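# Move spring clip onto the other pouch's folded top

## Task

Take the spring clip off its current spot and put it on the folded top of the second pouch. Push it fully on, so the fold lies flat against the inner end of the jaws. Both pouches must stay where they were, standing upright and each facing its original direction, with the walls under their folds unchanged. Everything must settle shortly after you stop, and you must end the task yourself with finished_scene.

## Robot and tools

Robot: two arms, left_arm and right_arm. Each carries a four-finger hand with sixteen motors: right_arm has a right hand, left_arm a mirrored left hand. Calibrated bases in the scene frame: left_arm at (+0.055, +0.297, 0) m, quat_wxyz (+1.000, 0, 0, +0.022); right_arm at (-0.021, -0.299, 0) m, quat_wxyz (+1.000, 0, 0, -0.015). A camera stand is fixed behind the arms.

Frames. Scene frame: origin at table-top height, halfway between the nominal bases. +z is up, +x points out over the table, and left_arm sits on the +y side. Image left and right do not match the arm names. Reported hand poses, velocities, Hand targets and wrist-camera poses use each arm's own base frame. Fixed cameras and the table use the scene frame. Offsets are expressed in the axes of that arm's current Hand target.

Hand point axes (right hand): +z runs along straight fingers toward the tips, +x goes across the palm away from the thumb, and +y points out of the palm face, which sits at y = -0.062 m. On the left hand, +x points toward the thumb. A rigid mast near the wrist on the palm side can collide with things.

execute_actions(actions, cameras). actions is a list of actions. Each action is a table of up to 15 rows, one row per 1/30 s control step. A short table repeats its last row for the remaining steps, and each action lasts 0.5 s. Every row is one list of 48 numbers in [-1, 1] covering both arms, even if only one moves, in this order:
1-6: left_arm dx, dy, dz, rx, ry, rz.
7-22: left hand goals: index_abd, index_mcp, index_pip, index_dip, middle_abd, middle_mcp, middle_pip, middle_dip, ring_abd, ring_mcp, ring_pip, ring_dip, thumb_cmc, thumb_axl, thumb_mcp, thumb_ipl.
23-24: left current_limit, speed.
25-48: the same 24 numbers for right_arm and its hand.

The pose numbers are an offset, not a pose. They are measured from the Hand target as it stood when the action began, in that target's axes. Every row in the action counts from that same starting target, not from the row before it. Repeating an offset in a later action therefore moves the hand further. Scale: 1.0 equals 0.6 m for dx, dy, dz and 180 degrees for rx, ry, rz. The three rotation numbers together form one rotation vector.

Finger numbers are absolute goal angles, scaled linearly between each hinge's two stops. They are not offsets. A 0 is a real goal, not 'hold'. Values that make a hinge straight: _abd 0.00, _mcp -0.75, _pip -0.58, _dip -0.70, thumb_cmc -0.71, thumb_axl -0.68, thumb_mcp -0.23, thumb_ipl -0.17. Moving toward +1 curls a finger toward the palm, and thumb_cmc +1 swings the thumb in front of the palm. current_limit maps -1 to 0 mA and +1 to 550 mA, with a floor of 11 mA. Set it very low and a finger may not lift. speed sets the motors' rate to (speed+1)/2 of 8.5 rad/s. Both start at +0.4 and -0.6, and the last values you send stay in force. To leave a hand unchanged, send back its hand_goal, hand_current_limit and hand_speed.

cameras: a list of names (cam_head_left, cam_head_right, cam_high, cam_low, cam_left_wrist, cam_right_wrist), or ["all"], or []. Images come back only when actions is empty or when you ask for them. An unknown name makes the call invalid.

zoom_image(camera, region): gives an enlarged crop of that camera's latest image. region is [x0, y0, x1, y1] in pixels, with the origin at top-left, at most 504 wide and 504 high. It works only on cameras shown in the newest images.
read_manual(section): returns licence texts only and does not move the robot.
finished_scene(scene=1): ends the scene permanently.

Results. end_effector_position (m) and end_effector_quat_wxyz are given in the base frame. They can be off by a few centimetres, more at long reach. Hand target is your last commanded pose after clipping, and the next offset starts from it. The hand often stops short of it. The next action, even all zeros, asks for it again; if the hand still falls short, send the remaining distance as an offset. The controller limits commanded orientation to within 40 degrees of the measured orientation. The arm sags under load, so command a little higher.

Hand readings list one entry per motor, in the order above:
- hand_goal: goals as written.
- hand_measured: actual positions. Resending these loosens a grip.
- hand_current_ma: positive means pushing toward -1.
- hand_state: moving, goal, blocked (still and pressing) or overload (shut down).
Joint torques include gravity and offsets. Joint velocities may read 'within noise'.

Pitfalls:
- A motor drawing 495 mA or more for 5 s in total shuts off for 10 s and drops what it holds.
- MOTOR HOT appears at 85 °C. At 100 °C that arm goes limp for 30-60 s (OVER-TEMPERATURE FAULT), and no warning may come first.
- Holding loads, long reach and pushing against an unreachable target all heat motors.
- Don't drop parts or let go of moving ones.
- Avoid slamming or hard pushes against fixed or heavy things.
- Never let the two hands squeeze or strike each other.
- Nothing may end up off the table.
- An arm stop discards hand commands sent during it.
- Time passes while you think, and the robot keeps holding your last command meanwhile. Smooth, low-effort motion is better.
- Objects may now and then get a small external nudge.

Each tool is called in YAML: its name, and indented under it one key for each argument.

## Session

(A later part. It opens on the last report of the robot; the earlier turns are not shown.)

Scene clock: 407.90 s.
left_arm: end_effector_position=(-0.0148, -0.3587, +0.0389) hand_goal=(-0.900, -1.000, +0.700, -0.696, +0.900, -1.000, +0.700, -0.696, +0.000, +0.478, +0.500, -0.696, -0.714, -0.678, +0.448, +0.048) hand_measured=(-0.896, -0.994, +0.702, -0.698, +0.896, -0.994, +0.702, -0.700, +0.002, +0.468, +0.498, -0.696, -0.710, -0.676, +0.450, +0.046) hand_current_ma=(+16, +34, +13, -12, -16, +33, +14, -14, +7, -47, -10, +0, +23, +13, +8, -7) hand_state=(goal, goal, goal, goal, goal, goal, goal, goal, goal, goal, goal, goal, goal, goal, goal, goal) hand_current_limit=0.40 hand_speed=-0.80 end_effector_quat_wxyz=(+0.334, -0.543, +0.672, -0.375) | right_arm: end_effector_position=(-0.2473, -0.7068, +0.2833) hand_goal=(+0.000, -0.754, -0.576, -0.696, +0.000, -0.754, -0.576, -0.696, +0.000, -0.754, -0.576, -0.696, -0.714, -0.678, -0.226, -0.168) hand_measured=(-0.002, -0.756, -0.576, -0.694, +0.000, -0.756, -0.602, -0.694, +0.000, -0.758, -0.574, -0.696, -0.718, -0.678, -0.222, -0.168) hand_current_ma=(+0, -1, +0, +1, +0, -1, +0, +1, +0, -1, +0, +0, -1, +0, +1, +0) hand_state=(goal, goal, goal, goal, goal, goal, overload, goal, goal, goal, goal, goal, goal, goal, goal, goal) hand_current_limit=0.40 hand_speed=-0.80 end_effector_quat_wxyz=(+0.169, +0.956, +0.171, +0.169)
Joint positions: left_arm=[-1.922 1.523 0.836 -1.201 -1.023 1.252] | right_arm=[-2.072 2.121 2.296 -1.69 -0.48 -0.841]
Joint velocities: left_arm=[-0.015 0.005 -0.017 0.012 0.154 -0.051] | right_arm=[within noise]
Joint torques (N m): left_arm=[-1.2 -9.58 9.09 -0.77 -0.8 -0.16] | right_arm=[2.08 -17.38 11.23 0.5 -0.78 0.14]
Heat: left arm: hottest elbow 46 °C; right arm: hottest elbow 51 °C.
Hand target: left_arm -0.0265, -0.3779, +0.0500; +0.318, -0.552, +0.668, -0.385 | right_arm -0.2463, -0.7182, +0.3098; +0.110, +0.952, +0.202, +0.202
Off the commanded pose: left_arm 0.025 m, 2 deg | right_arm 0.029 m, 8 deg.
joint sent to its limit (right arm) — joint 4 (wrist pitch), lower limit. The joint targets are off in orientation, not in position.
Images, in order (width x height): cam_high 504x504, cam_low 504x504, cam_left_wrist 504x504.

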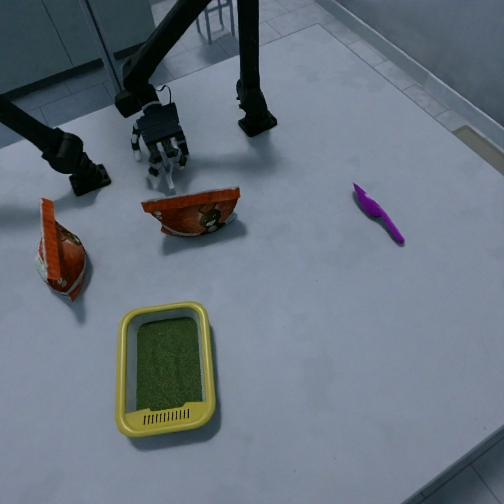

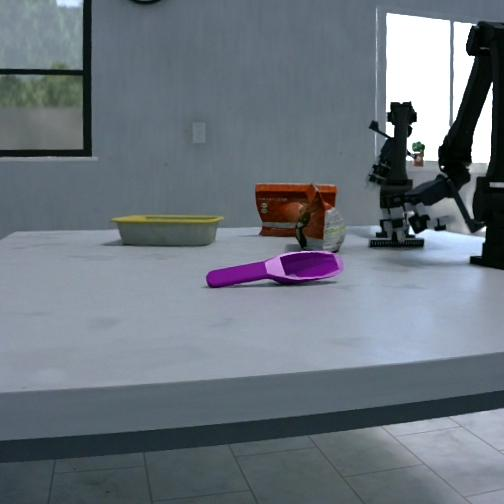

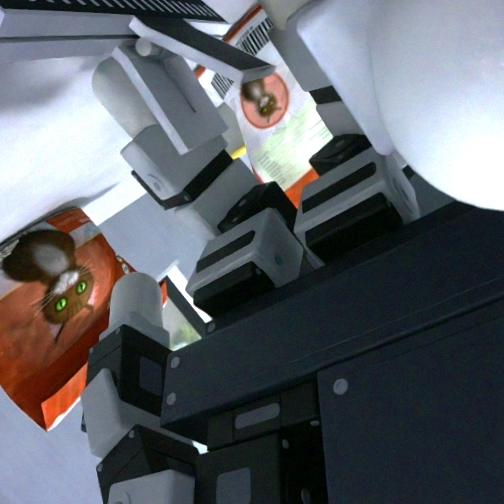

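execute_actions:
  actions:
    - [[0.0077,-0.0253,-0.0197,0,0,0,-0.95,-1.0,0.70,-0.696,0.95,-1.0,0.70,-0.696,0,0.479,0.5,-0.696,-0.714,-0.678,0.449,0.049,0.4,-0.8,0,0,0,0,0,0,0,-0.754,-0.576,-0.696,0,-0.754,-0.576,-0.696,0,-0.754,-0.576,-0.696,-0.714,-0.678,-0.226,-0.168,0.4,-0.8]]
  cameras: ["cam_high","cam_low","cam_left_wrist"]

zoom_image:
  camera: "cam_low"
  region: [350, 180, 440, 250]

zoom_image:
  camera: "cam_high"
  region: [140, 150, 190, 200]

zoom_image:
  camera: "cam_left_wrist"
  region: [0, 0, 300, 180]

Scene clock: 409.07 s.
left_arm: end_effector_position=(-0.0176, -0.3628, +0.0516) hand_goal=(-0.950, -1.000, +0.700, -0.696, +0.950, -1.000, +0.700, -0.696, +0.000, +0.478, +0.500, -0.696, -0.714, -0.678, +0.448, +0.048) hand_measured=(-0.946, -0.994, +0.702, -0.698, +0.946, -0.994, +0.702, -0.698, +0.002, +0.468, +0.498, -0.696, -0.710, -0.676, +0.450, +0.046) hand_current_ma=(+16, +34, +13, -12, -17, +33, +14, -14, +7, -47, -10, +0, +23, +13, +8, -7) hand_state=(goal, goal, goal, goal, goal, goal, goal, goal, goal, goal, goal, goal, goal, goal, goal, goal) hand_current_limit=0.40 hand_speed=-0.80 end_effector_quat_wxyz=(+0.341, -0.540, +0.674, -0.371) | right_arm: end_effector_position=(-0.2473, -0.7068, +0.2833) hand_goal=(+0.000, -0.754, -0.576, -0.696, +0.000, -0.754, -0.576, -0.696, +0.000, -0.754, -0.576, -0.696, -0.714, -0.678, -0.226, -0.168) hand_measured=(-0.002, -0.756, -0.576, -0.694, +0.000, -0.756, -0.602, -0.694, +0.000, -0.758, -0.574, -0.696, -0.718, -0.678, -0.222, -0.168) hand_current_ma=(+0, -1, +0, +1, +0, -1, +0, +1, +0, -1, +0, +0, -1, +0, +1, +0) hand_state=(goal, goal, goal, goal, goal, goal, overload, goal, goal, goal, goal, goal, goal, goal, goal, goal) hand_current_limit=0.40 hand_speed=-0.80 end_effector_quat_wxyz=(+0.169, +0.956, +0.171, +0.169)
Joint positions: left_arm=[-1.925 1.523 0.876 -1.265 -1.022 1.243] | right_arm=[-2.072 2.121 2.296 -1.69 -0.48 -0.841]
Joint torques (N m): left_arm=[-1.38 -11.34 9.14 -0.79 -0.81 -0.11] | right_arm=[2.49 -17.61 11.34 0.68 -0.73 0.17]
Heat: left arm: hottest elbow 46 °C; right arm: hottest elbow 51 °C.
Hand target: left_arm -0.0300, -0.3820, +0.0691; +0.318, -0.552, +0.668, -0.385 | right_arm -0.2463, -0.7182, +0.3098; +0.110, +0.952, +0.202, +0.202
Off the commanded pose: left_arm 0.029 m, 3 deg | right_arm 0.029 m, 8 deg.
joint sent to its limit (right arm) — joint 4 (wrist pitch), lower limit. The joint targets are off in orientation, not in position.
Images, in order (width x height): cam_high 504x504, cam_low 504x504, cam_left_wrist 504x504.

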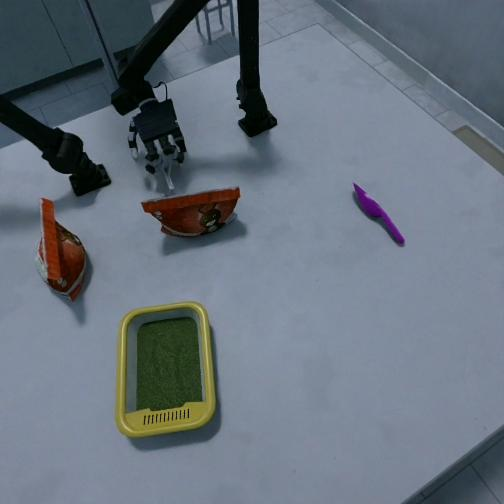

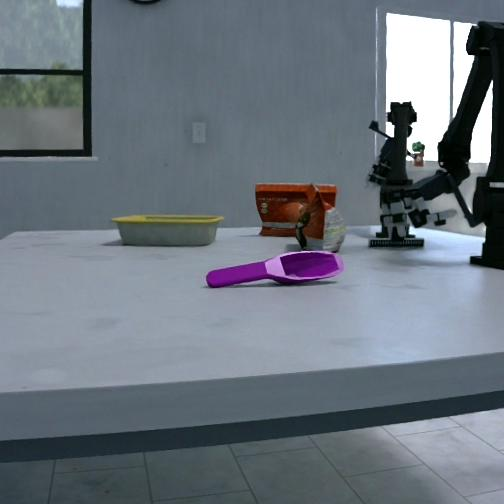

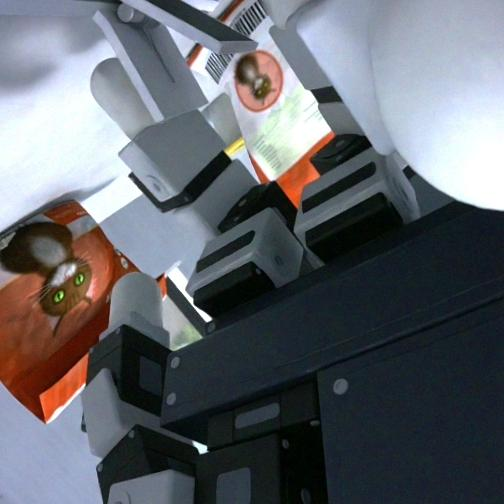

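Scaled by 5.600 from the camera's 504x504 image, which has a finer 720x720 frame.

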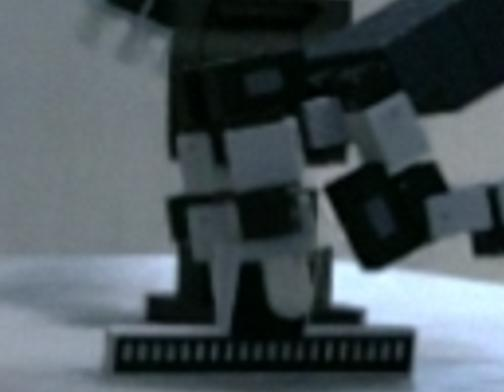

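Scaled by 10.080 from the camera's 504x504 image, which has a finer 720x720 frame.

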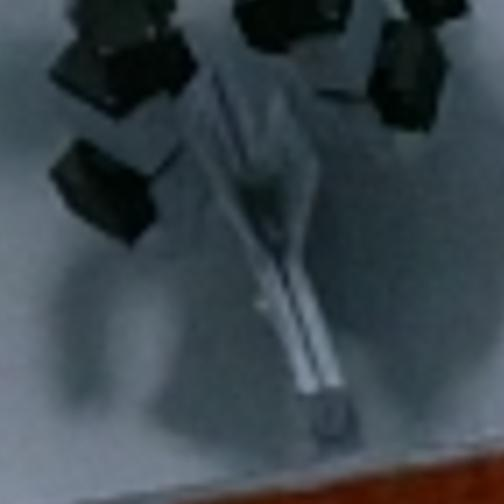

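Scaled by 1.680 from the camera's 504x504 image, which has a finer 720x720 frame.

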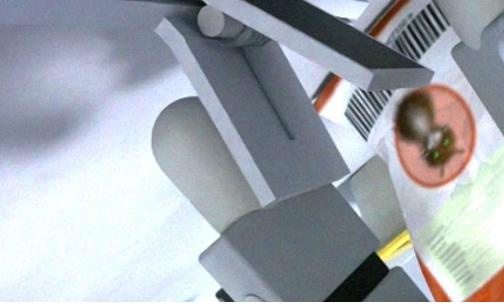

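execute_actions:
  actions:
    - [[0.0207,0.0065,0.0023,0,0,0,-0.95,-1.0,0.70,-0.696,0.95,-1.0,0.70,-0.696,0,0.479,0.5,-0.696,-0.714,-0.678,0.449,0.049,0.4,-0.8,0,0,0,0,0,0,0,-0.754,-0.576,-0.696,0,-0.754,-0.576,-0.696,0,-0.754,-0.576,-0.696,-0.714,-0.678,-0.226,-0.168,0.4,-0.8]]
  cameras: ["cam_high","cam_low","cam_left_wrist"]

zoom_image:
  camera: "cam_low"
  region: [350, 180, 440, 250]

zoom_image:
  camera: "cam_high"
  region: [140, 150, 190, 200]

zoom_image:
  camera: "cam_left_wrist"
  region: [0, 0, 300, 180]

Scene clock: 410.00 s.
left_arm: end_effector_position=(-0.0218, -0.3742, +0.0547) hand_goal=(-0.950, -1.000, +0.700, -0.696, +0.950, -1.000, +0.700, -0.696, +0.000, +0.478, +0.500, -0.696, -0.714, -0.678, +0.448, +0.048) hand_measured=(-0.946, -0.994, +0.702, -0.698, +0.946, -0.994, +0.702, -0.698, +0.002, +0.468, +0.498, -0.696, -0.710, -0.676, +0.450, +0.046) hand_current_ma=(+16, +34, +13, -12, -17, +33, +14, -14, +7, -47, -10, +0, +23, +13, +8, -7) hand_state=(goal, goal, goal, goal, goal, goal, goal, goal, goal, goal, goal, goal, goal, goal, goal, goal) hand_current_limit=0.40 hand_speed=-0.80 end_effector_quat_wxyz=(+0.336, -0.543, +0.672, -0.374) | right_arm: end_effector_position=(-0.2473, -0.7068, +0.2833) hand_goal=(+0.000, -0.754, -0.576, -0.696, +0.000, -0.754, -0.576, -0.696, +0.000, -0.754, -0.576, -0.696, -0.714, -0.678, -0.226, -0.168) hand_measured=(-0.002, -0.756, -0.576, -0.694, +0.000, -0.756, -0.602, -0.694, +0.000, -0.758, -0.574, -0.696, -0.718, -0.678, -0.222, -0.168) hand_current_ma=(+0, -1, +0, +1, +0, -1, +0, +1, +0, -1, +0, +0, -1, +0, +1, +0) hand_state=(goal, goal, goal, goal, goal, goal, overload, goal, goal, goal, goal, goal, goal, goal, goal, goal) hand_current_limit=0.40 hand_speed=-0.80 end_effector_quat_wxyz=(+0.169, +0.956, +0.171, +0.169)
Joint positions: left_arm=[-1.925 1.538 0.905 -1.265 -1.022 1.243] | right_arm=[-2.072 2.121 2.296 -1.69 -0.48 -0.841]
Joint torques (N m): left_arm=[-1.08 -10.11 9.21 -0.42 -0.87 -0.11] | right_arm=[1.96 -17.49 11.18 0.54 -0.74 0.17]
Heat: left arm: hottest elbow 46 °C; right arm: hottest elbow 51 °C.
Hand target: left_arm -0.0331, -0.3940, +0.0650; +0.318, -0.552, +0.668, -0.385 | right_arm -0.2463, -0.7182, +0.3098; +0.110, +0.952, +0.202, +0.202
Off the commanded pose: left_arm 0.025 m, 3 deg | right_arm 0.029 m, 8 deg.
joint sent to its limit (right arm) — joint 4 (wrist pitch), lower limit. The joint targets are off in orientation, not in position.
Images, in order (width x height): cam_high 504x504, cam_low 504x504, cam_left_wrist 504x504.

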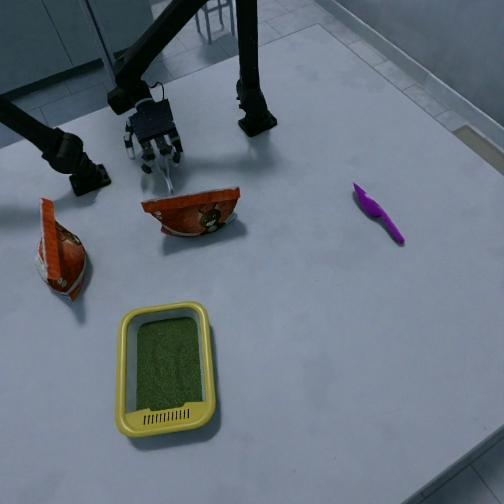

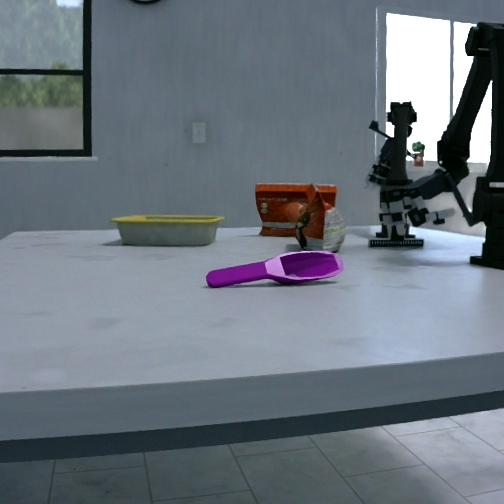

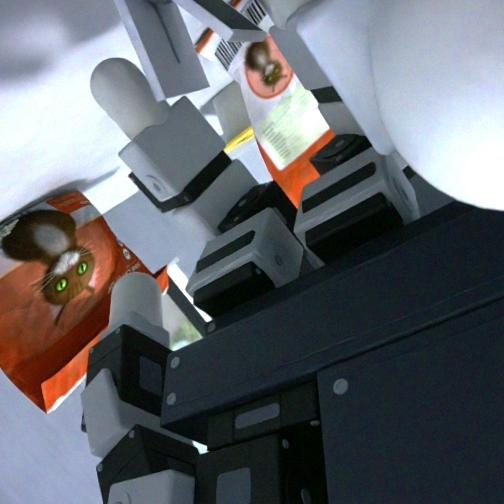

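Scaled by 5.600 from the camera's 504x504 image, which has a finer 720x720 frame.

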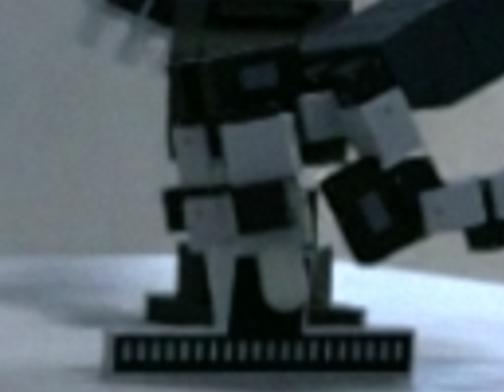

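Scaled by 10.080 from the camera's 504x504 image, which has a finer 720x720 frame.

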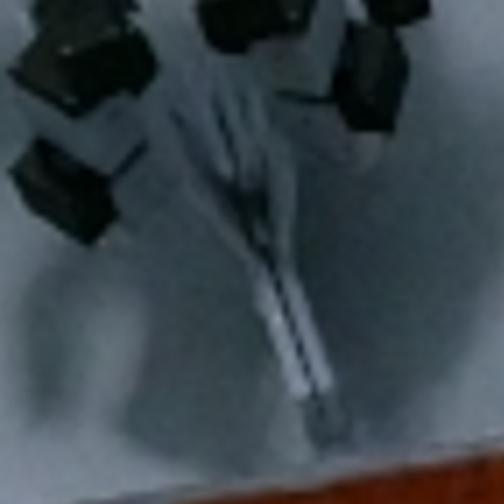

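Scaled by 1.680 from the camera's 504x504 image, which has a finer 720x720 frame.

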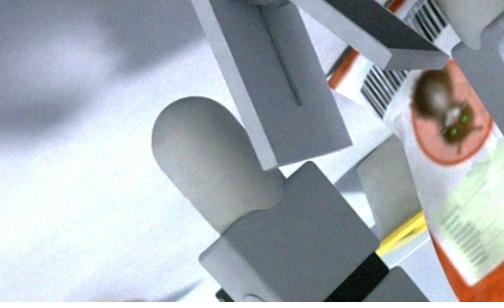

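execute_actions:
  actions:
    - [[0,0,0,0,0,0,-0.5,-1.0,0.72,-0.696,0.6,-1.0,0.72,-0.696,0,0.479,0.5,-0.696,-0.714,-0.678,0.449,0.049,0.2,-0.88,0,0,0,0,0,0,0,-0.754,-0.576,-0.696,0,-0.754,-0.576,-0.696,0,-0.754,-0.576,-0.696,-0.714,-0.678,-0.226,-0.168,0.4,-0.8]]
    - [[0,0,0,0,0,0,-0.3,-1.0,0.74,-0.696,0.45,-1.0,0.74,-0.696,0,0.479,0.5,-0.696,-0.714,-0.678,0.449,0.049,0.2,-0.9,0,0,0,0,0,0,0,-0.754,-0.576,-0.696,0,-0.754,-0.576,-0.696,0,-0.754,-0.576,-0.696,-0.714,-0.678,-0.226,-0.168,0.4,-0.8]]
  cameras: ["cam_high","cam_low","cam_left_wrist"]

zoom_image:
  camera: "cam_low"
  region: [350, 180, 440, 250]

zoom_image:
  camera: "cam_high"
  region: [140, 150, 190, 200]

zoom_image:
  camera: "cam_left_wrist"
  region: [0, 0, 300, 180]

Scene clock: 412.40 s.
left_arm: end_effector_position=(-0.0221, -0.3765, +0.0563) hand_goal=(-0.300, -1.000, +0.740, -0.696, +0.450, -1.000, +0.740, -0.696, +0.000, +0.478, +0.500, -0.696, -0.714, -0.678, +0.448, +0.048) hand_measured=(-0.306, -1.000, +0.734, -0.700, +0.454, -0.996, +0.732, -0.700, +0.002, +0.470, +0.498, -0.696, -0.708, -0.676, +0.450, +0.046) hand_current_ma=(-28, +3, -31, -16, +17, +21, -38, -23, +7, -46, -10, +0, +26, +15, +8, -7) hand_state=(goal, goal, goal, goal, goal, goal, goal, goal, goal, goal, goal, goal, goal, goal, goal, goal) hand_current_limit=0.20 hand_speed=-0.90 end_effector_quat_wxyz=(+0.335, -0.544, +0.671, -0.377) | right_arm: end_effector_position=(-0.2473, -0.7068, +0.2833) hand_goal=(+0.000, -0.754, -0.576, -0.696, +0.000, -0.754, -0.576, -0.696, +0.000, -0.754, -0.576, -0.696, -0.714, -0.678, -0.226, -0.168) hand_measured=(-0.002, -0.756, -0.576, -0.694, +0.000, -0.756, -0.602, -0.694, +0.000, -0.758, -0.574, -0.696, -0.718, -0.678, -0.222, -0.168) hand_current_ma=(+0, -1, +0, +1, +0, -1, +0, +1, +0, -1, +0, +0, -1, +0, +1, +0) hand_state=(goal, goal, goal, goal, goal, goal, overload, goal, goal, goal, goal, goal, goal, goal, goal, goal) hand_current_limit=0.40 hand_speed=-0.80 end_effector_quat_wxyz=(+0.169, +0.956, +0.171, +0.169)
Joint positions: left_arm=[-1.926 1.539 0.909 -1.265 -1.026 1.241] | right_arm=[-2.072 2.121 2.296 -1.69 -0.48 -0.841]
Joint torques (N m): left_arm=[-1.08 -10.11 8.95 -0.38 -0.69 -0.08] | right_arm=[2.32 -17.79 11.32 0.54 -0.78 0.17]
Heat: left arm: hottest elbow 46 °C; right arm: hottest elbow 51 °C.
Hand target: left_arm -0.0331, -0.3940, +0.0649; +0.318, -0.552, +0.668, -0.385 | right_arm -0.2463, -0.7182, +0.3098; +0.110, +0.952, +0.202, +0.202
Off the commanded pose: left_arm 0.022 m, 2 deg | right_arm 0.029 m, 8 deg.
joint sent to its limit (right arm) — joint 4 (wrist pitch), lower limit. The joint targets are off in orientation, not in position.
Images, in order (width x height): cam_high 504x504, cam_low 504x504, cam_left_wrist 504x504.

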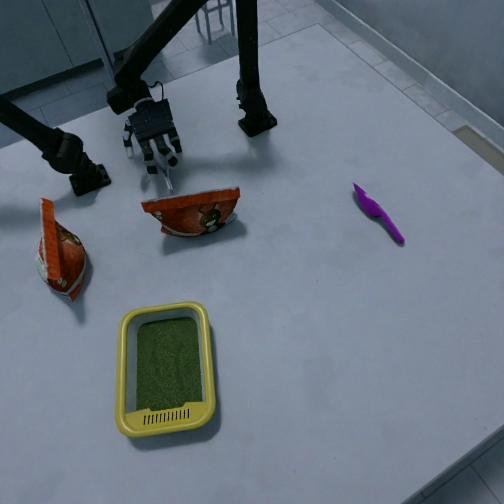

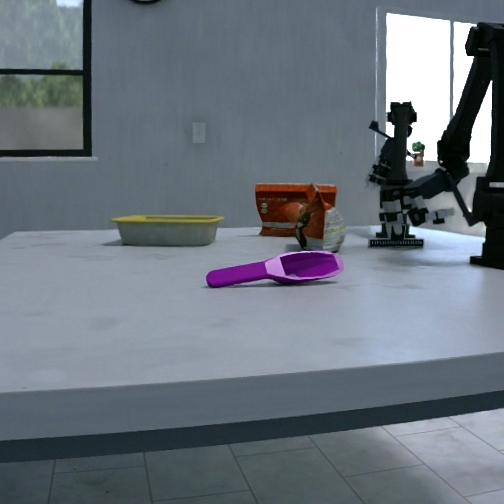

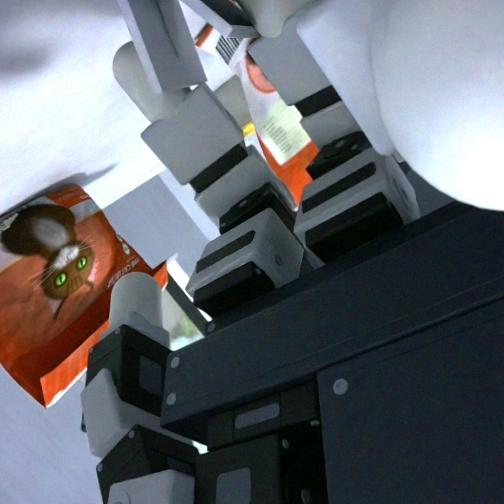

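Scaled by 5.600 from the camera's 504x504 image, which has a finer 720x720 frame.

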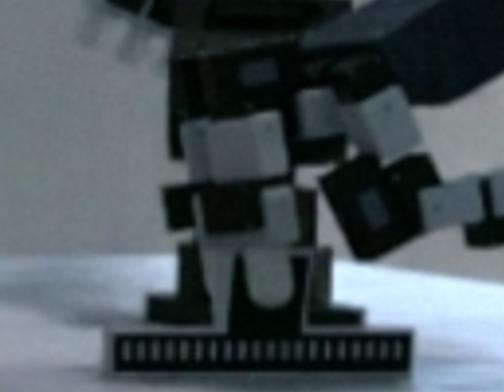

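Scaled by 10.080 from the camera's 504x504 image, which has a finer 720x720 frame.

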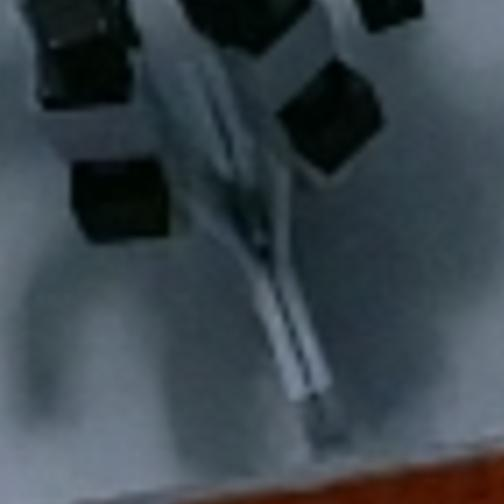

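Scaled by 1.680 from the camera's 504x504 image, which has a finer 720x720 frame.

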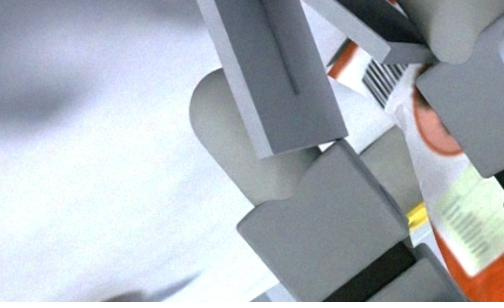

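execute_actions:
  actions:
    - [[0,0,0,0,0,0,-0.1,-1.0,0.76,-0.696,0.4,-1.0,0.76,-0.696,0,0.479,0.5,-0.696,-0.714,-0.678,0.449,0.049,0.2,-0.9,0,0,0,0,0,0,0,-0.754,-0.576,-0.696,0,-0.754,-0.576,-0.696,0,-0.754,-0.576,-0.696,-0.714,-0.678,-0.226,-0.168,0.4,-0.8]]
    - [[0,0,0,0,0,0,0.0,-1.0,0.78,-0.696,0.3,-1.0,0.78,-0.696,0,0.479,0.5,-0.696,-0.714,-0.678,0.449,0.049,0.2,-0.92,0,0,0,0,0,0,0,-0.754,-0.576,-0.696,0,-0.754,-0.576,-0.696,0,-0.754,-0.576,-0.696,-0.714,-0.678,-0.226,-0.168,0.4,-0.8]]
  cameras: ["cam_high","cam_low","cam_left_wrist"]

zoom_image:
  camera: "cam_low"
  region: [350, 180, 440, 250]

zoom_image:
  camera: "cam_high"
  region: [140, 150, 190, 200]

zoom_image:
  camera: "cam_left_wrist"
  region: [0, 0, 300, 180]

Scene clock: 413.93 s.
left_arm: end_effector_position=(-0.0220, -0.3765, +0.0563) hand_goal=(+0.000, -1.000, +0.780, -0.696, +0.300, -1.000, +0.780, -0.696, +0.000, +0.478, +0.500, -0.696, -0.714, -0.678, +0.448, +0.048) hand_measured=(-0.094, -1.000, +0.744, -0.706, +0.362, -0.992, +0.744, -0.708, +0.002, +0.470, +0.498, -0.696, -0.708, -0.676, +0.450, +0.046) hand_current_ma=(-330, +0, -178, -45, +268, +43, -180, -62, +7, -46, -10, +0, +26, +15, +8, -7) hand_state=(blocked, goal, blocked, goal, blocked, goal, blocked, goal, goal, goal, goal, goal, goal, goal, goal, goal) hand_current_limit=0.20 hand_speed=-0.92 end_effector_quat_wxyz=(+0.335, -0.543, +0.671, -0.378) | right_arm: end_effector_position=(-0.2473, -0.7068, +0.2833) hand_goal=(+0.000, -0.754, -0.576, -0.696, +0.000, -0.754, -0.576, -0.696, +0.000, -0.754, -0.576, -0.696, -0.714, -0.678, -0.226, -0.168) hand_measured=(-0.002, -0.756, -0.576, -0.694, +0.000, -0.756, -0.602, -0.694, +0.000, -0.758, -0.574, -0.696, -0.718, -0.678, -0.222, -0.168) hand_current_ma=(+0, -1, +0, +1, +0, -1, +0, +1, +0, -1, +0, +0, -1, +0, +1, +0) hand_state=(goal, goal, goal, goal, goal, goal, overload, goal, goal, goal, goal, goal, goal, goal, goal, goal) hand_current_limit=0.40 hand_speed=-0.80 end_effector_quat_wxyz=(+0.169, +0.956, +0.171, +0.169)
Joint positions: left_arm=[-1.926 1.539 0.909 -1.265 -1.027 1.241] | right_arm=[-2.072 2.121 2.296 -1.69 -0.48 -0.841]
Joint torques (N m): left_arm=[-1.03 -10.4 8.95 -0.39 -0.7 -0.08] | right_arm=[1.79 -17.38 11.17 0.65 -0.77 0.18]
Heat: left arm: hottest elbow 45 °C; right arm: hottest elbow 51 °C.
Hand target: left_arm -0.0331, -0.3940, +0.0649; +0.318, -0.552, +0.668, -0.385 | right_arm -0.2463, -0.7182, +0.3098; +0.110, +0.952, +0.202, +0.202
Off the commanded pose: left_arm 0.022 m, 2 deg | right_arm 0.029 m, 8 deg.
joint sent to its limit (right arm) — joint 4 (wrist pitch), lower limit. The joint targets are off in orientation, not in position.
Images, in order (width x height): cam_high 504x504, cam_low 504x504, cam_left_wrist 504x504.

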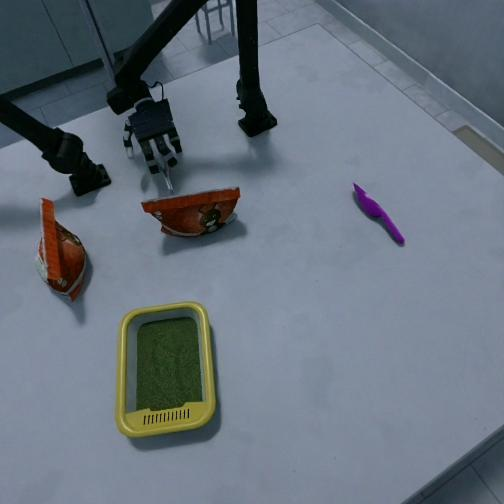

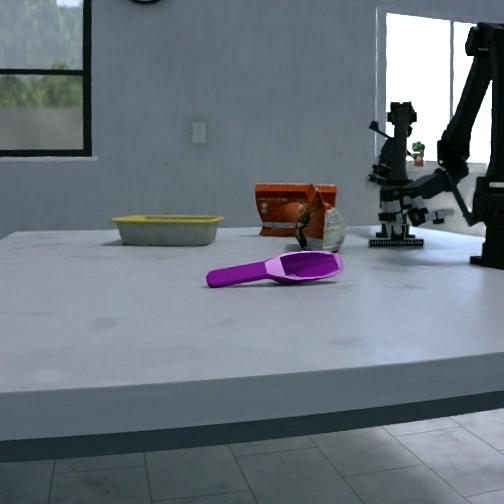

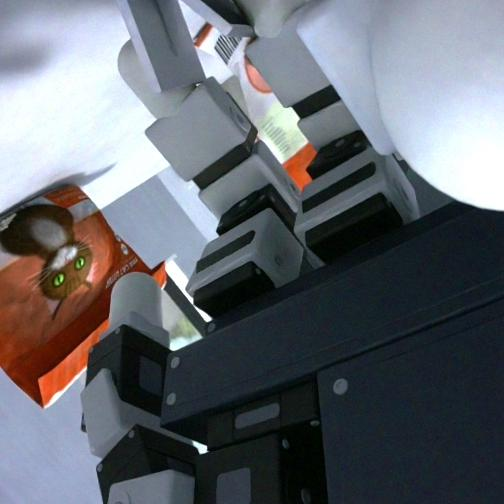

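Scaled by 5.600 from the camera's 504x504 image, which has a finer 720x720 frame.

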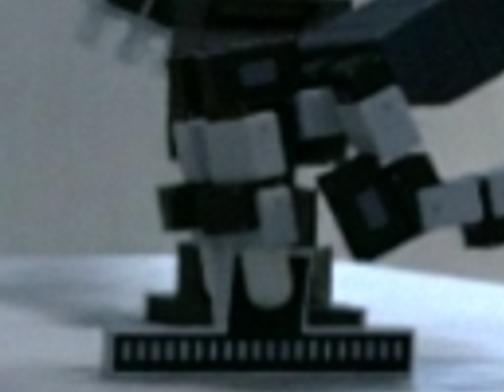

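Scaled by 10.080 from the camera's 504x504 image, which has a finer 720x720 frame.

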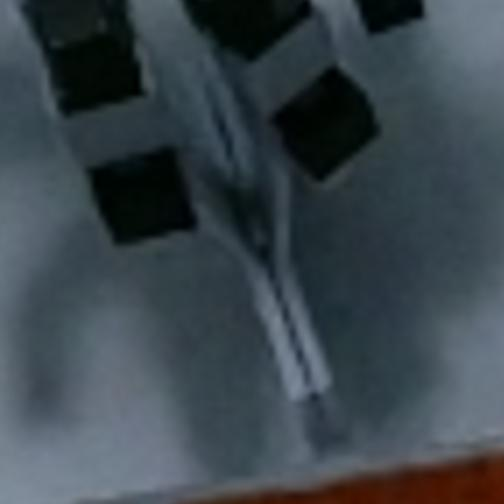

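Scaled by 1.680 from the camera's 504x504 image, which has a finer 720x720 frame.

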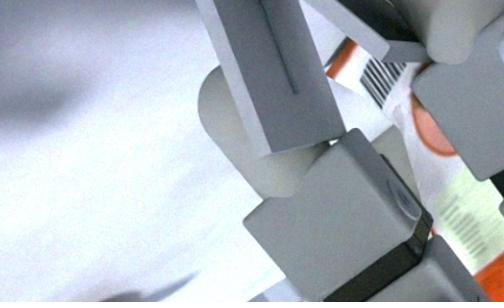

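execute_actions:
  actions:
    - [[0,0,0,0,0,0,0.4,-1.0,0.76,-0.696,-0.1,-1.0,0.76,-0.696,0,0.479,0.5,-0.696,-0.714,-0.678,0.449,0.049,1.0,-0.85,0,0,0,0,0,0,0,-0.754,-0.576,-0.696,0,-0.754,-0.576,-0.696,0,-0.754,-0.576,-0.696,-0.714,-0.678,-0.226,-0.168,0.4,-0.8]]
  cameras: ["cam_high","cam_low","cam_left_wrist"]

zoom_image:
  camera: "cam_low"
  region: [350, 180, 440, 250]

zoom_image:
  camera: "cam_high"
  region: [140, 150, 190, 200]

zoom_image:
  camera: "cam_left_wrist"
  region: [0, 0, 300, 180]

Scene clock: 415.07 s.
left_arm: end_effector_position=(-0.0216, -0.3768, +0.0566) hand_goal=(+0.400, -1.000, +0.760, -0.696, -0.100, -1.000, +0.760, -0.696, +0.000, +0.478, +0.500, -0.696, -0.714, -0.678, +0.448, +0.048) hand_measured=(-0.040, -0.994, +0.732, -0.706, +0.020, -1.000, +0.732, -0.708, +0.002, +0.470, +0.498, -0.696, -0.708, -0.676, +0.450, +0.046) hand_current_ma=(-550, +27, -134, -45, +523, +0, -138, -56, +7, -46, -10, +0, +26, +15, +8, -7) hand_state=(blocked, goal, blocked, goal, blocked, goal, blocked, goal, goal, goal, goal, goal, goal, goal, goal, goal) hand_current_limit=1.00 hand_speed=-0.85 end_effector_quat_wxyz=(+0.335, -0.543, +0.671, -0.379) | right_arm: end_effector_position=(-0.2473, -0.7068, +0.2833) hand_goal=(+0.000, -0.754, -0.576, -0.696, +0.000, -0.754, -0.576, -0.696, +0.000, -0.754, -0.576, -0.696, -0.714, -0.678, -0.226, -0.168) hand_measured=(-0.002, -0.756, -0.576, -0.694, +0.000, -0.756, -0.602, -0.694, +0.000, -0.758, -0.574, -0.696, -0.718, -0.678, -0.222, -0.168) hand_current_ma=(+0, -1, +0, +1, +0, -1, +0, +1, +0, -1, +0, +0, -1, +0, +1, +0) hand_state=(goal, goal, goal, goal, goal, goal, overload, goal, goal, goal, goal, goal, goal, goal, goal, goal) hand_current_limit=0.40 hand_speed=-0.80 end_effector_quat_wxyz=(+0.169, +0.956, +0.171, +0.169)
Joint positions: left_arm=[-1.926 1.539 0.909 -1.265 -1.03 1.241] | right_arm=[-2.072 2.121 2.296 -1.69 -0.48 -0.841]
Joint torques (N m): left_arm=[-0.85 -10.23 8.99 -0.36 -0.56 -0.08] | right_arm=[1.61 -17.44 11.36 0.51 -0.75 0.14]
Heat: left arm: hottest elbow 45 °C; right arm: hottest elbow 51 °C.
Hand target: left_arm -0.0331, -0.3940, +0.0649; +0.318, -0.552, +0.668, -0.385 | right_arm -0.2463, -0.7182, +0.3098; +0.110, +0.952, +0.202, +0.202
Off the commanded pose: left_arm 0.022 m, 2 deg | right_arm 0.029 m, 8 deg.
joint sent to its limit (right arm) — joint 4 (wrist pitch), lower limit. The joint targets are off in orientation, not in position.
Images, in order (width x height): cam_high 504x504, cam_low 504x504, cam_left_wrist 504x504.

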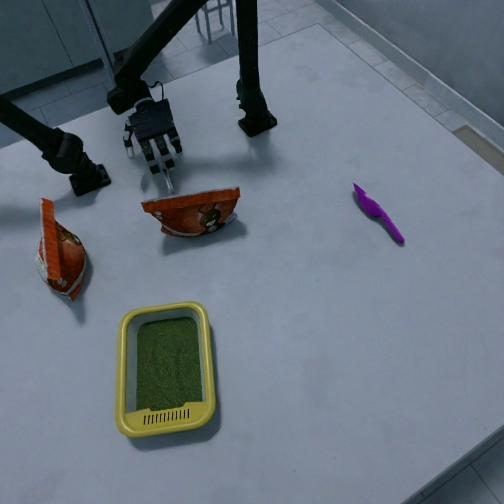

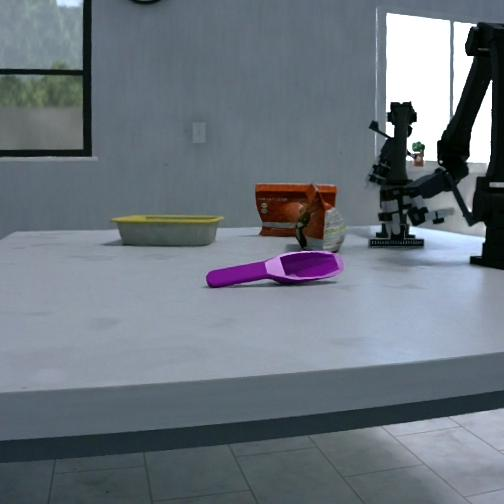

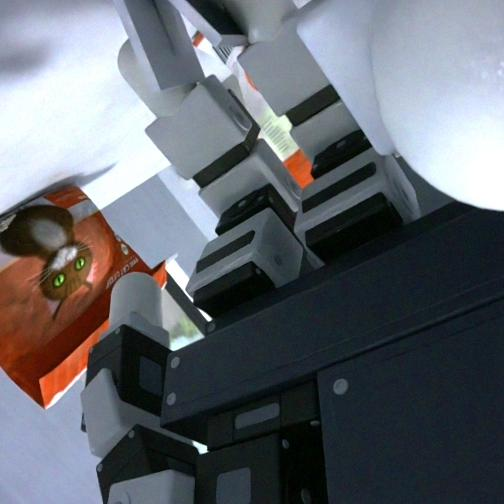

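Scaled by 5.600 from the camera's 504x504 image, which has a finer 720x720 frame.

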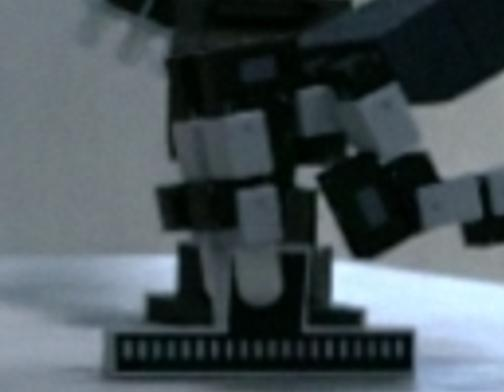

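Scaled by 10.080 from the camera's 504x504 image, which has a finer 720x720 frame.

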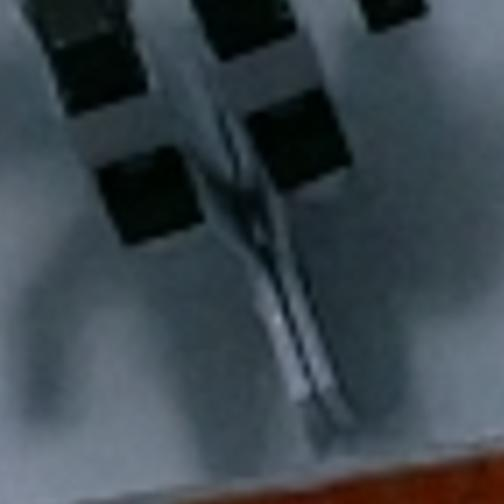

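Scaled by 1.680 from the camera's 504x504 image, which has a finer 720x720 frame.

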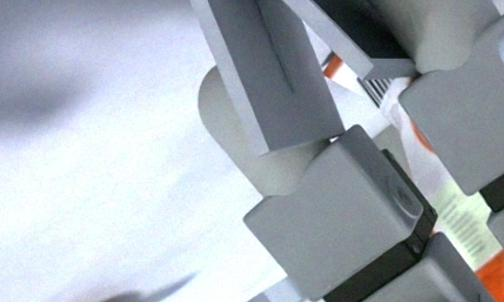

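execute_actions:
  actions:
    - [[0,0,0,0,0,0,0.4,-1.0,0.78,-0.696,-0.1,-1.0,0.78,-0.696,0,0.479,0.5,-0.696,-0.714,-0.678,0.449,0.049,0.78,-0.85,0,0,0,0,0,0,0,-0.754,-0.576,-0.696,0,-0.754,-0.576,-0.696,0,-0.754,-0.576,-0.696,-0.714,-0.678,-0.226,-0.168,0.4,-0.8]]
  cameras: ["cam_left_wrist","cam_high","cam_low"]

Scene clock: 416.77 s.
left_arm: end_effector_position=(-0.0216, -0.3768, +0.0566) hand_goal=(+0.400, -1.000, +0.780, -0.696, -0.100, -1.000, +0.780, -0.696, +0.000, +0.478, +0.500, -0.696, -0.714, -0.678, +0.448, +0.048) hand_measured=(-0.040, -0.994, +0.748, -0.706, +0.010, -1.000, +0.748, -0.708, +0.002, +0.470, +0.498, -0.696, -0.708, -0.676, +0.450, +0.046) hand_current_ma=(-490, +29, -153, -45, +483, +0, -162, -56, +7, -46, -10, +0, +26, +15, +8, -7) hand_state=(blocked, goal, blocked, goal, blocked, goal, blocked, goal, goal, goal, goal, goal, goal, goal, goal, goal) hand_current_limit=0.78 hand_speed=-0.85 end_effector_quat_wxyz=(+0.335, -0.543, +0.671, -0.379) | right_arm: end_effector_position=(-0.2473, -0.7068, +0.2833) hand_goal=(+0.000, -0.754, -0.576, -0.696, +0.000, -0.754, -0.576, -0.696, +0.000, -0.754, -0.576, -0.696, -0.714, -0.678, -0.226, -0.168) hand_measured=(-0.002, -0.756, -0.576, -0.694, +0.000, -0.756, -0.602, -0.694, +0.000, -0.758, -0.574, -0.696, -0.718, -0.678, -0.222, -0.168) hand_current_ma=(+0, -1, +0, +1, +0, -1, +0, +1, +0, -1, +0, +0, -1, +0, +1, +0) hand_state=(goal, goal, goal, goal, goal, goal, overload, goal, goal, goal, goal, goal, goal, goal, goal, goal) hand_current_limit=0.40 hand_speed=-0.80 end_effector_quat_wxyz=(+0.169, +0.956, +0.171, +0.169)
Joint positions: left_arm=[-1.926 1.539 0.909 -1.265 -1.03 1.241] | right_arm=[-2.072 2.121 2.296 -1.69 -0.48 -0.841]
Joint torques (N m): left_arm=[-1.03 -10.11 8.99 -0.42 -0.55 -0.09] | right_arm=[2.02 -18.32 11.26 0.75 -0.74 0.17]
Heat: left arm: hottest elbow 45 °C; right arm: hottest elbow 51 °C.
Hand target: left_arm -0.0331, -0.3940, +0.0649; +0.318, -0.552, +0.668, -0.385 | right_arm -0.2463, -0.7182, +0.3098; +0.110, +0.952, +0.202, +0.202
Off the commanded pose: left_arm 0.022 m, 2 deg | right_arm 0.029 m, 8 deg.
joint sent to its limit (right arm) — joint 4 (wrist pitch), lower limit. The joint targets are off in orientation, not in position.
Images, in order (width x height): cam_high 504x504, cam_low 504x504, cam_left_wrist 504x504.

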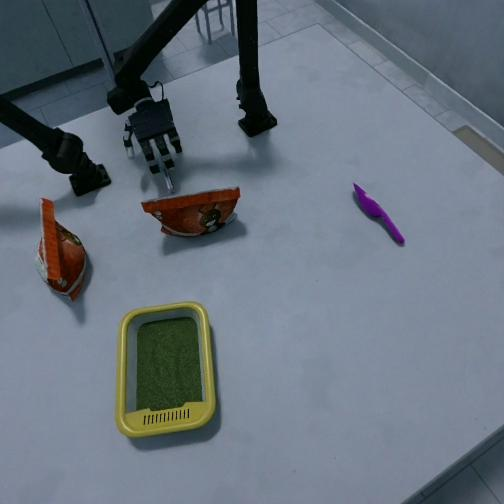

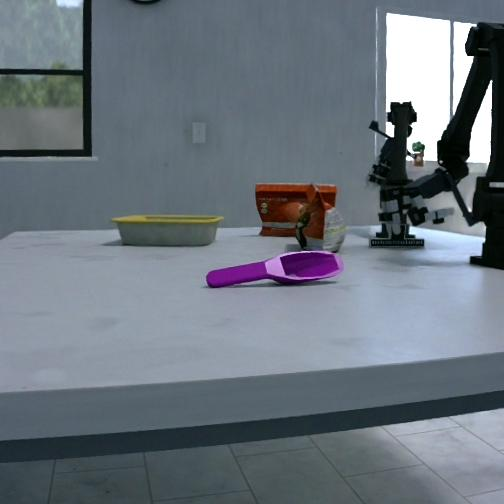

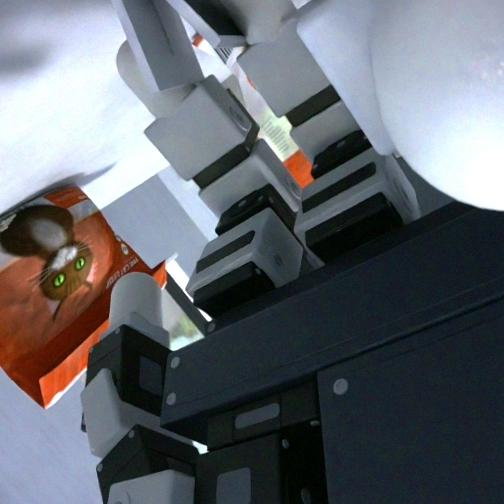

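zoom_image:
  camera: "cam_left_wrist"
  region: [80, 0, 330, 160]

zoom_image:
  camera: "cam_high"
  region: [130, 140, 200, 200]

zoom_image:
  camera: "cam_low"
  region: [350, 170, 450, 260]

Scaled by 2.016 from the camera's 504x504 image, which has a finer 720x720 frame.

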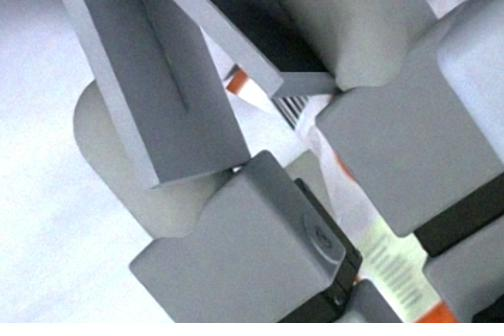

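Scaled by 7.200 from the camera's 504x504 image, which has a finer 720x720 frame.

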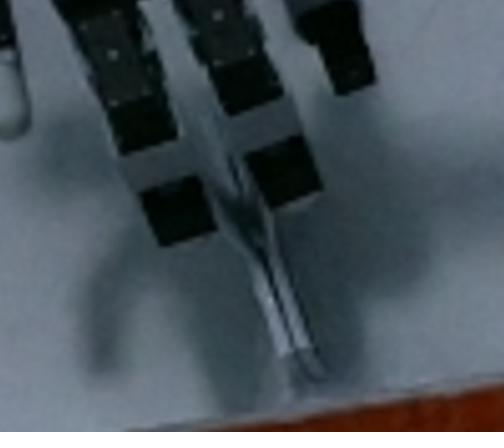

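Scaled by 5.040 from the camera's 504x504 image, which has a finer 720x720 frame.

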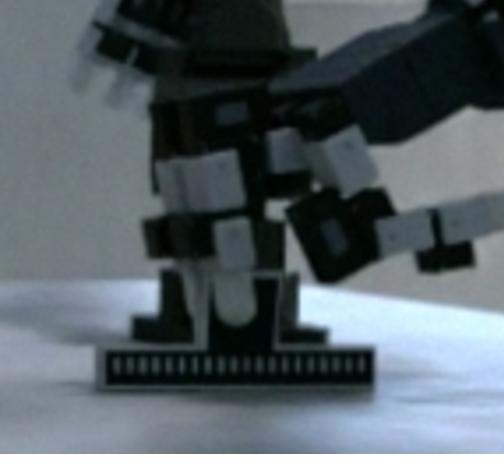

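execute_actions:
  actions:
    - [[0,0,0,0,0,0,0.5,-1.0,0.84,-0.696,-0.3,-1.0,0.84,-0.696,0,0.479,0.5,-0.696,-0.714,-0.678,0.449,0.049,0.78,-0.85,0,0,0,0,0,0,0,-0.754,-0.576,-0.696,0,-0.754,-0.576,-0.696,0,-0.754,-0.576,-0.696,-0.714,-0.678,-0.226,-0.168,0.4,-0.8]]
    - [[0,0,0,0,0,0,0.5,-1.0,0.84,-0.696,-0.3,-1.0,0.84,-0.696,0,0.479,0.5,-0.696,-0.714,-0.678,0.449,0.049,0.78,-0.85,0,0,0,0,0,0,0,-0.754,-0.576,-0.696,0,-0.754,-0.576,-0.696,0,-0.754,-0.576,-0.696,-0.714,-0.678,-0.226,-0.168,0.4,-0.8]]
  cameras: ["cam_left_wrist","cam_high","cam_low"]

zoom_image:
  camera: "cam_left_wrist"
  region: [80, 0, 330, 160]

zoom_image:
  camera: "cam_high"
  region: [130, 140, 200, 200]

Scene clock: 418.70 s.
left_arm: end_effector_position=(-0.0219, -0.3766, +0.0564) hand_goal=(+0.500, -1.000, +0.840, -0.696, -0.300, -1.000, +0.840, -0.696, +0.000, +0.478, +0.500, -0.696, -0.714, -0.678, +0.448, +0.048) hand_measured=(+0.414, -1.000, +0.894, -0.686, -0.272, -0.992, +0.908, -0.680, +0.002, +0.470, +0.498, -0.696, -0.708, -0.676, +0.450, +0.046) hand_current_ma=(-371, +0, +268, +48, +118, +41, +337, +81, +7, -46, -10, +0, +26, +15, +8, -7) hand_state=(blocked, goal, blocked, goal, blocked, goal, blocked, goal, goal, goal, goal, goal, goal, goal, goal, goal) hand_current_limit=0.78 hand_speed=-0.85 end_effector_quat_wxyz=(+0.335, -0.543, +0.671, -0.378) | right_arm: end_effector_position=(-0.2473, -0.7068, +0.2833) hand_goal=(+0.000, -0.754, -0.576, -0.696, +0.000, -0.754, -0.576, -0.696, +0.000, -0.754, -0.576, -0.696, -0.714, -0.678, -0.226, -0.168) hand_measured=(-0.002, -0.756, -0.576, -0.694, +0.000, -0.756, -0.602, -0.694, +0.000, -0.758, -0.574, -0.696, -0.718, -0.678, -0.222, -0.168) hand_current_ma=(+0, -1, +0, +1, +0, -1, +0, +1, +0, -1, +0, +0, -1, +0, +1, +0) hand_state=(goal, goal, goal, goal, goal, goal, overload, goal, goal, goal, goal, goal, goal, goal, goal, goal) hand_current_limit=0.40 hand_speed=-0.80 end_effector_quat_wxyz=(+0.169, +0.956, +0.171, +0.169)
Joint positions: left_arm=[-1.926 1.539 0.909 -1.265 -1.028 1.241] | right_arm=[-2.072 2.121 2.296 -1.69 -0.48 -0.841]
Joint torques (N m): left_arm=[-1.03 -10.17 8.94 -0.36 -0.63 -0.09] | right_arm=[1.85 -17.49 11.19 0.53 -0.72 0.16]
Heat: left arm: hottest elbow 45 °C; right arm: hottest elbow 51 °C.
Hand target: left_arm -0.0331, -0.3940, +0.0649; +0.318, -0.552, +0.668, -0.385 | right_arm -0.2463, -0.7182, +0.3098; +0.110, +0.952, +0.202, +0.202
Off the commanded pose: left_arm 0.022 m, 2 deg | right_arm 0.029 m, 8 deg.
joint sent to its limit (right arm) — joint 4 (wrist pitch), lower limit. The joint targets are off in orientation, not in position.
Images, in order (width x height): cam_high 504x504, cam_low 504x504, cam_left_wrist 504x504.

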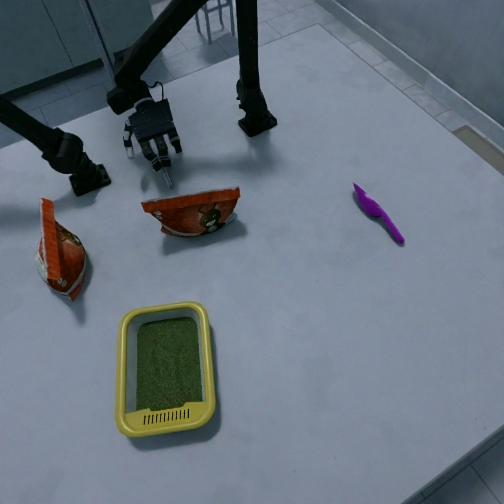

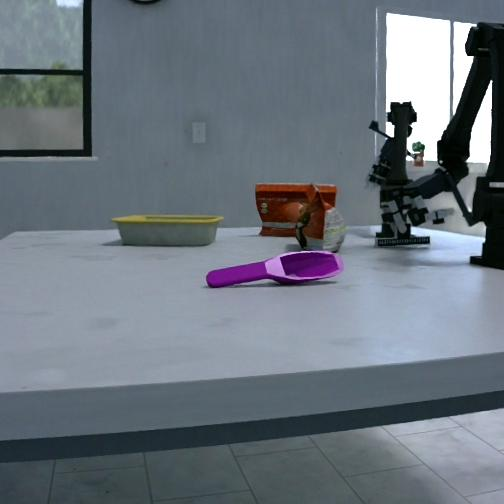

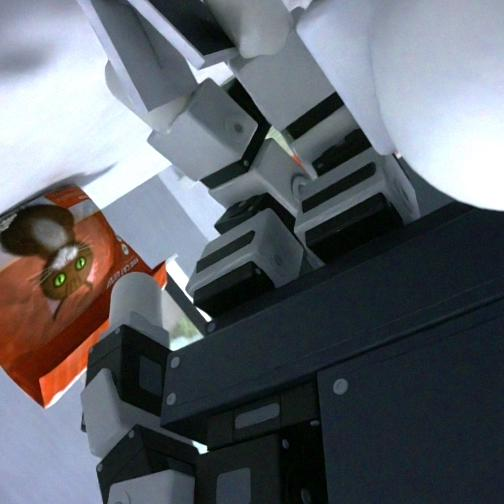

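Scaled by 2.016 from the camera's 504x504 image, which has a finer 720x720 frame.

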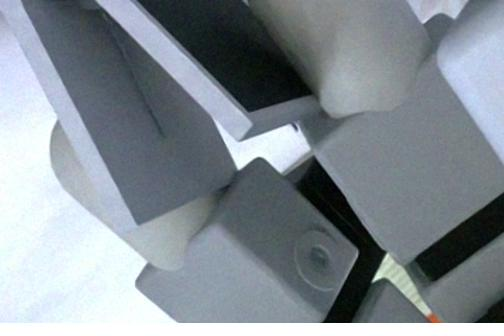

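Scaled by 7.200 from the camera's 504x504 image, which has a finer 720x720 frame.

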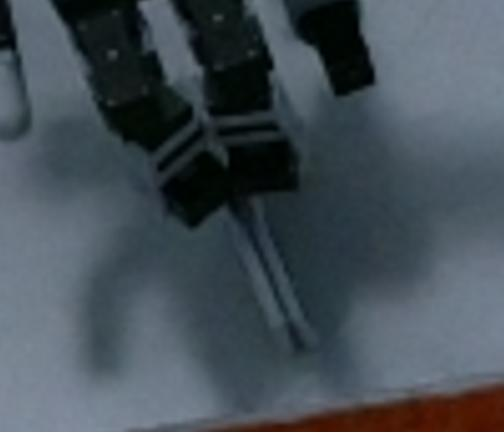

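zoom_image:
  camera: "cam_low"
  region: [350, 170, 450, 260]

zoom_image:
  camera: "cam_high"
  region: [150, 160, 180, 190]

Scaled by 5.040 from the camera's 504x504 image, which has a finer 720x720 frame.

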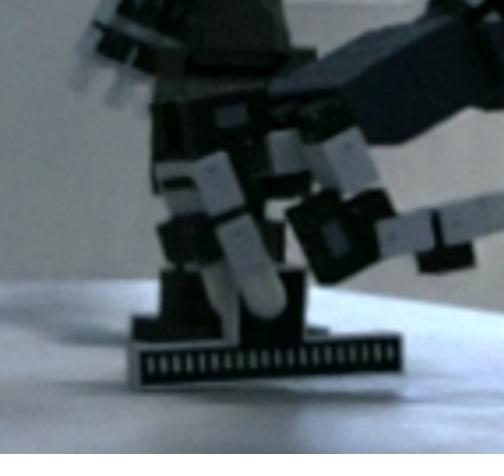

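Scaled by 16.800 from the camera's 504x504 image, which has a finer 720x720 frame.

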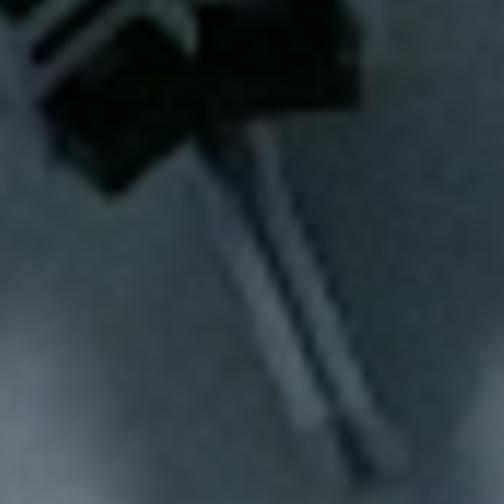

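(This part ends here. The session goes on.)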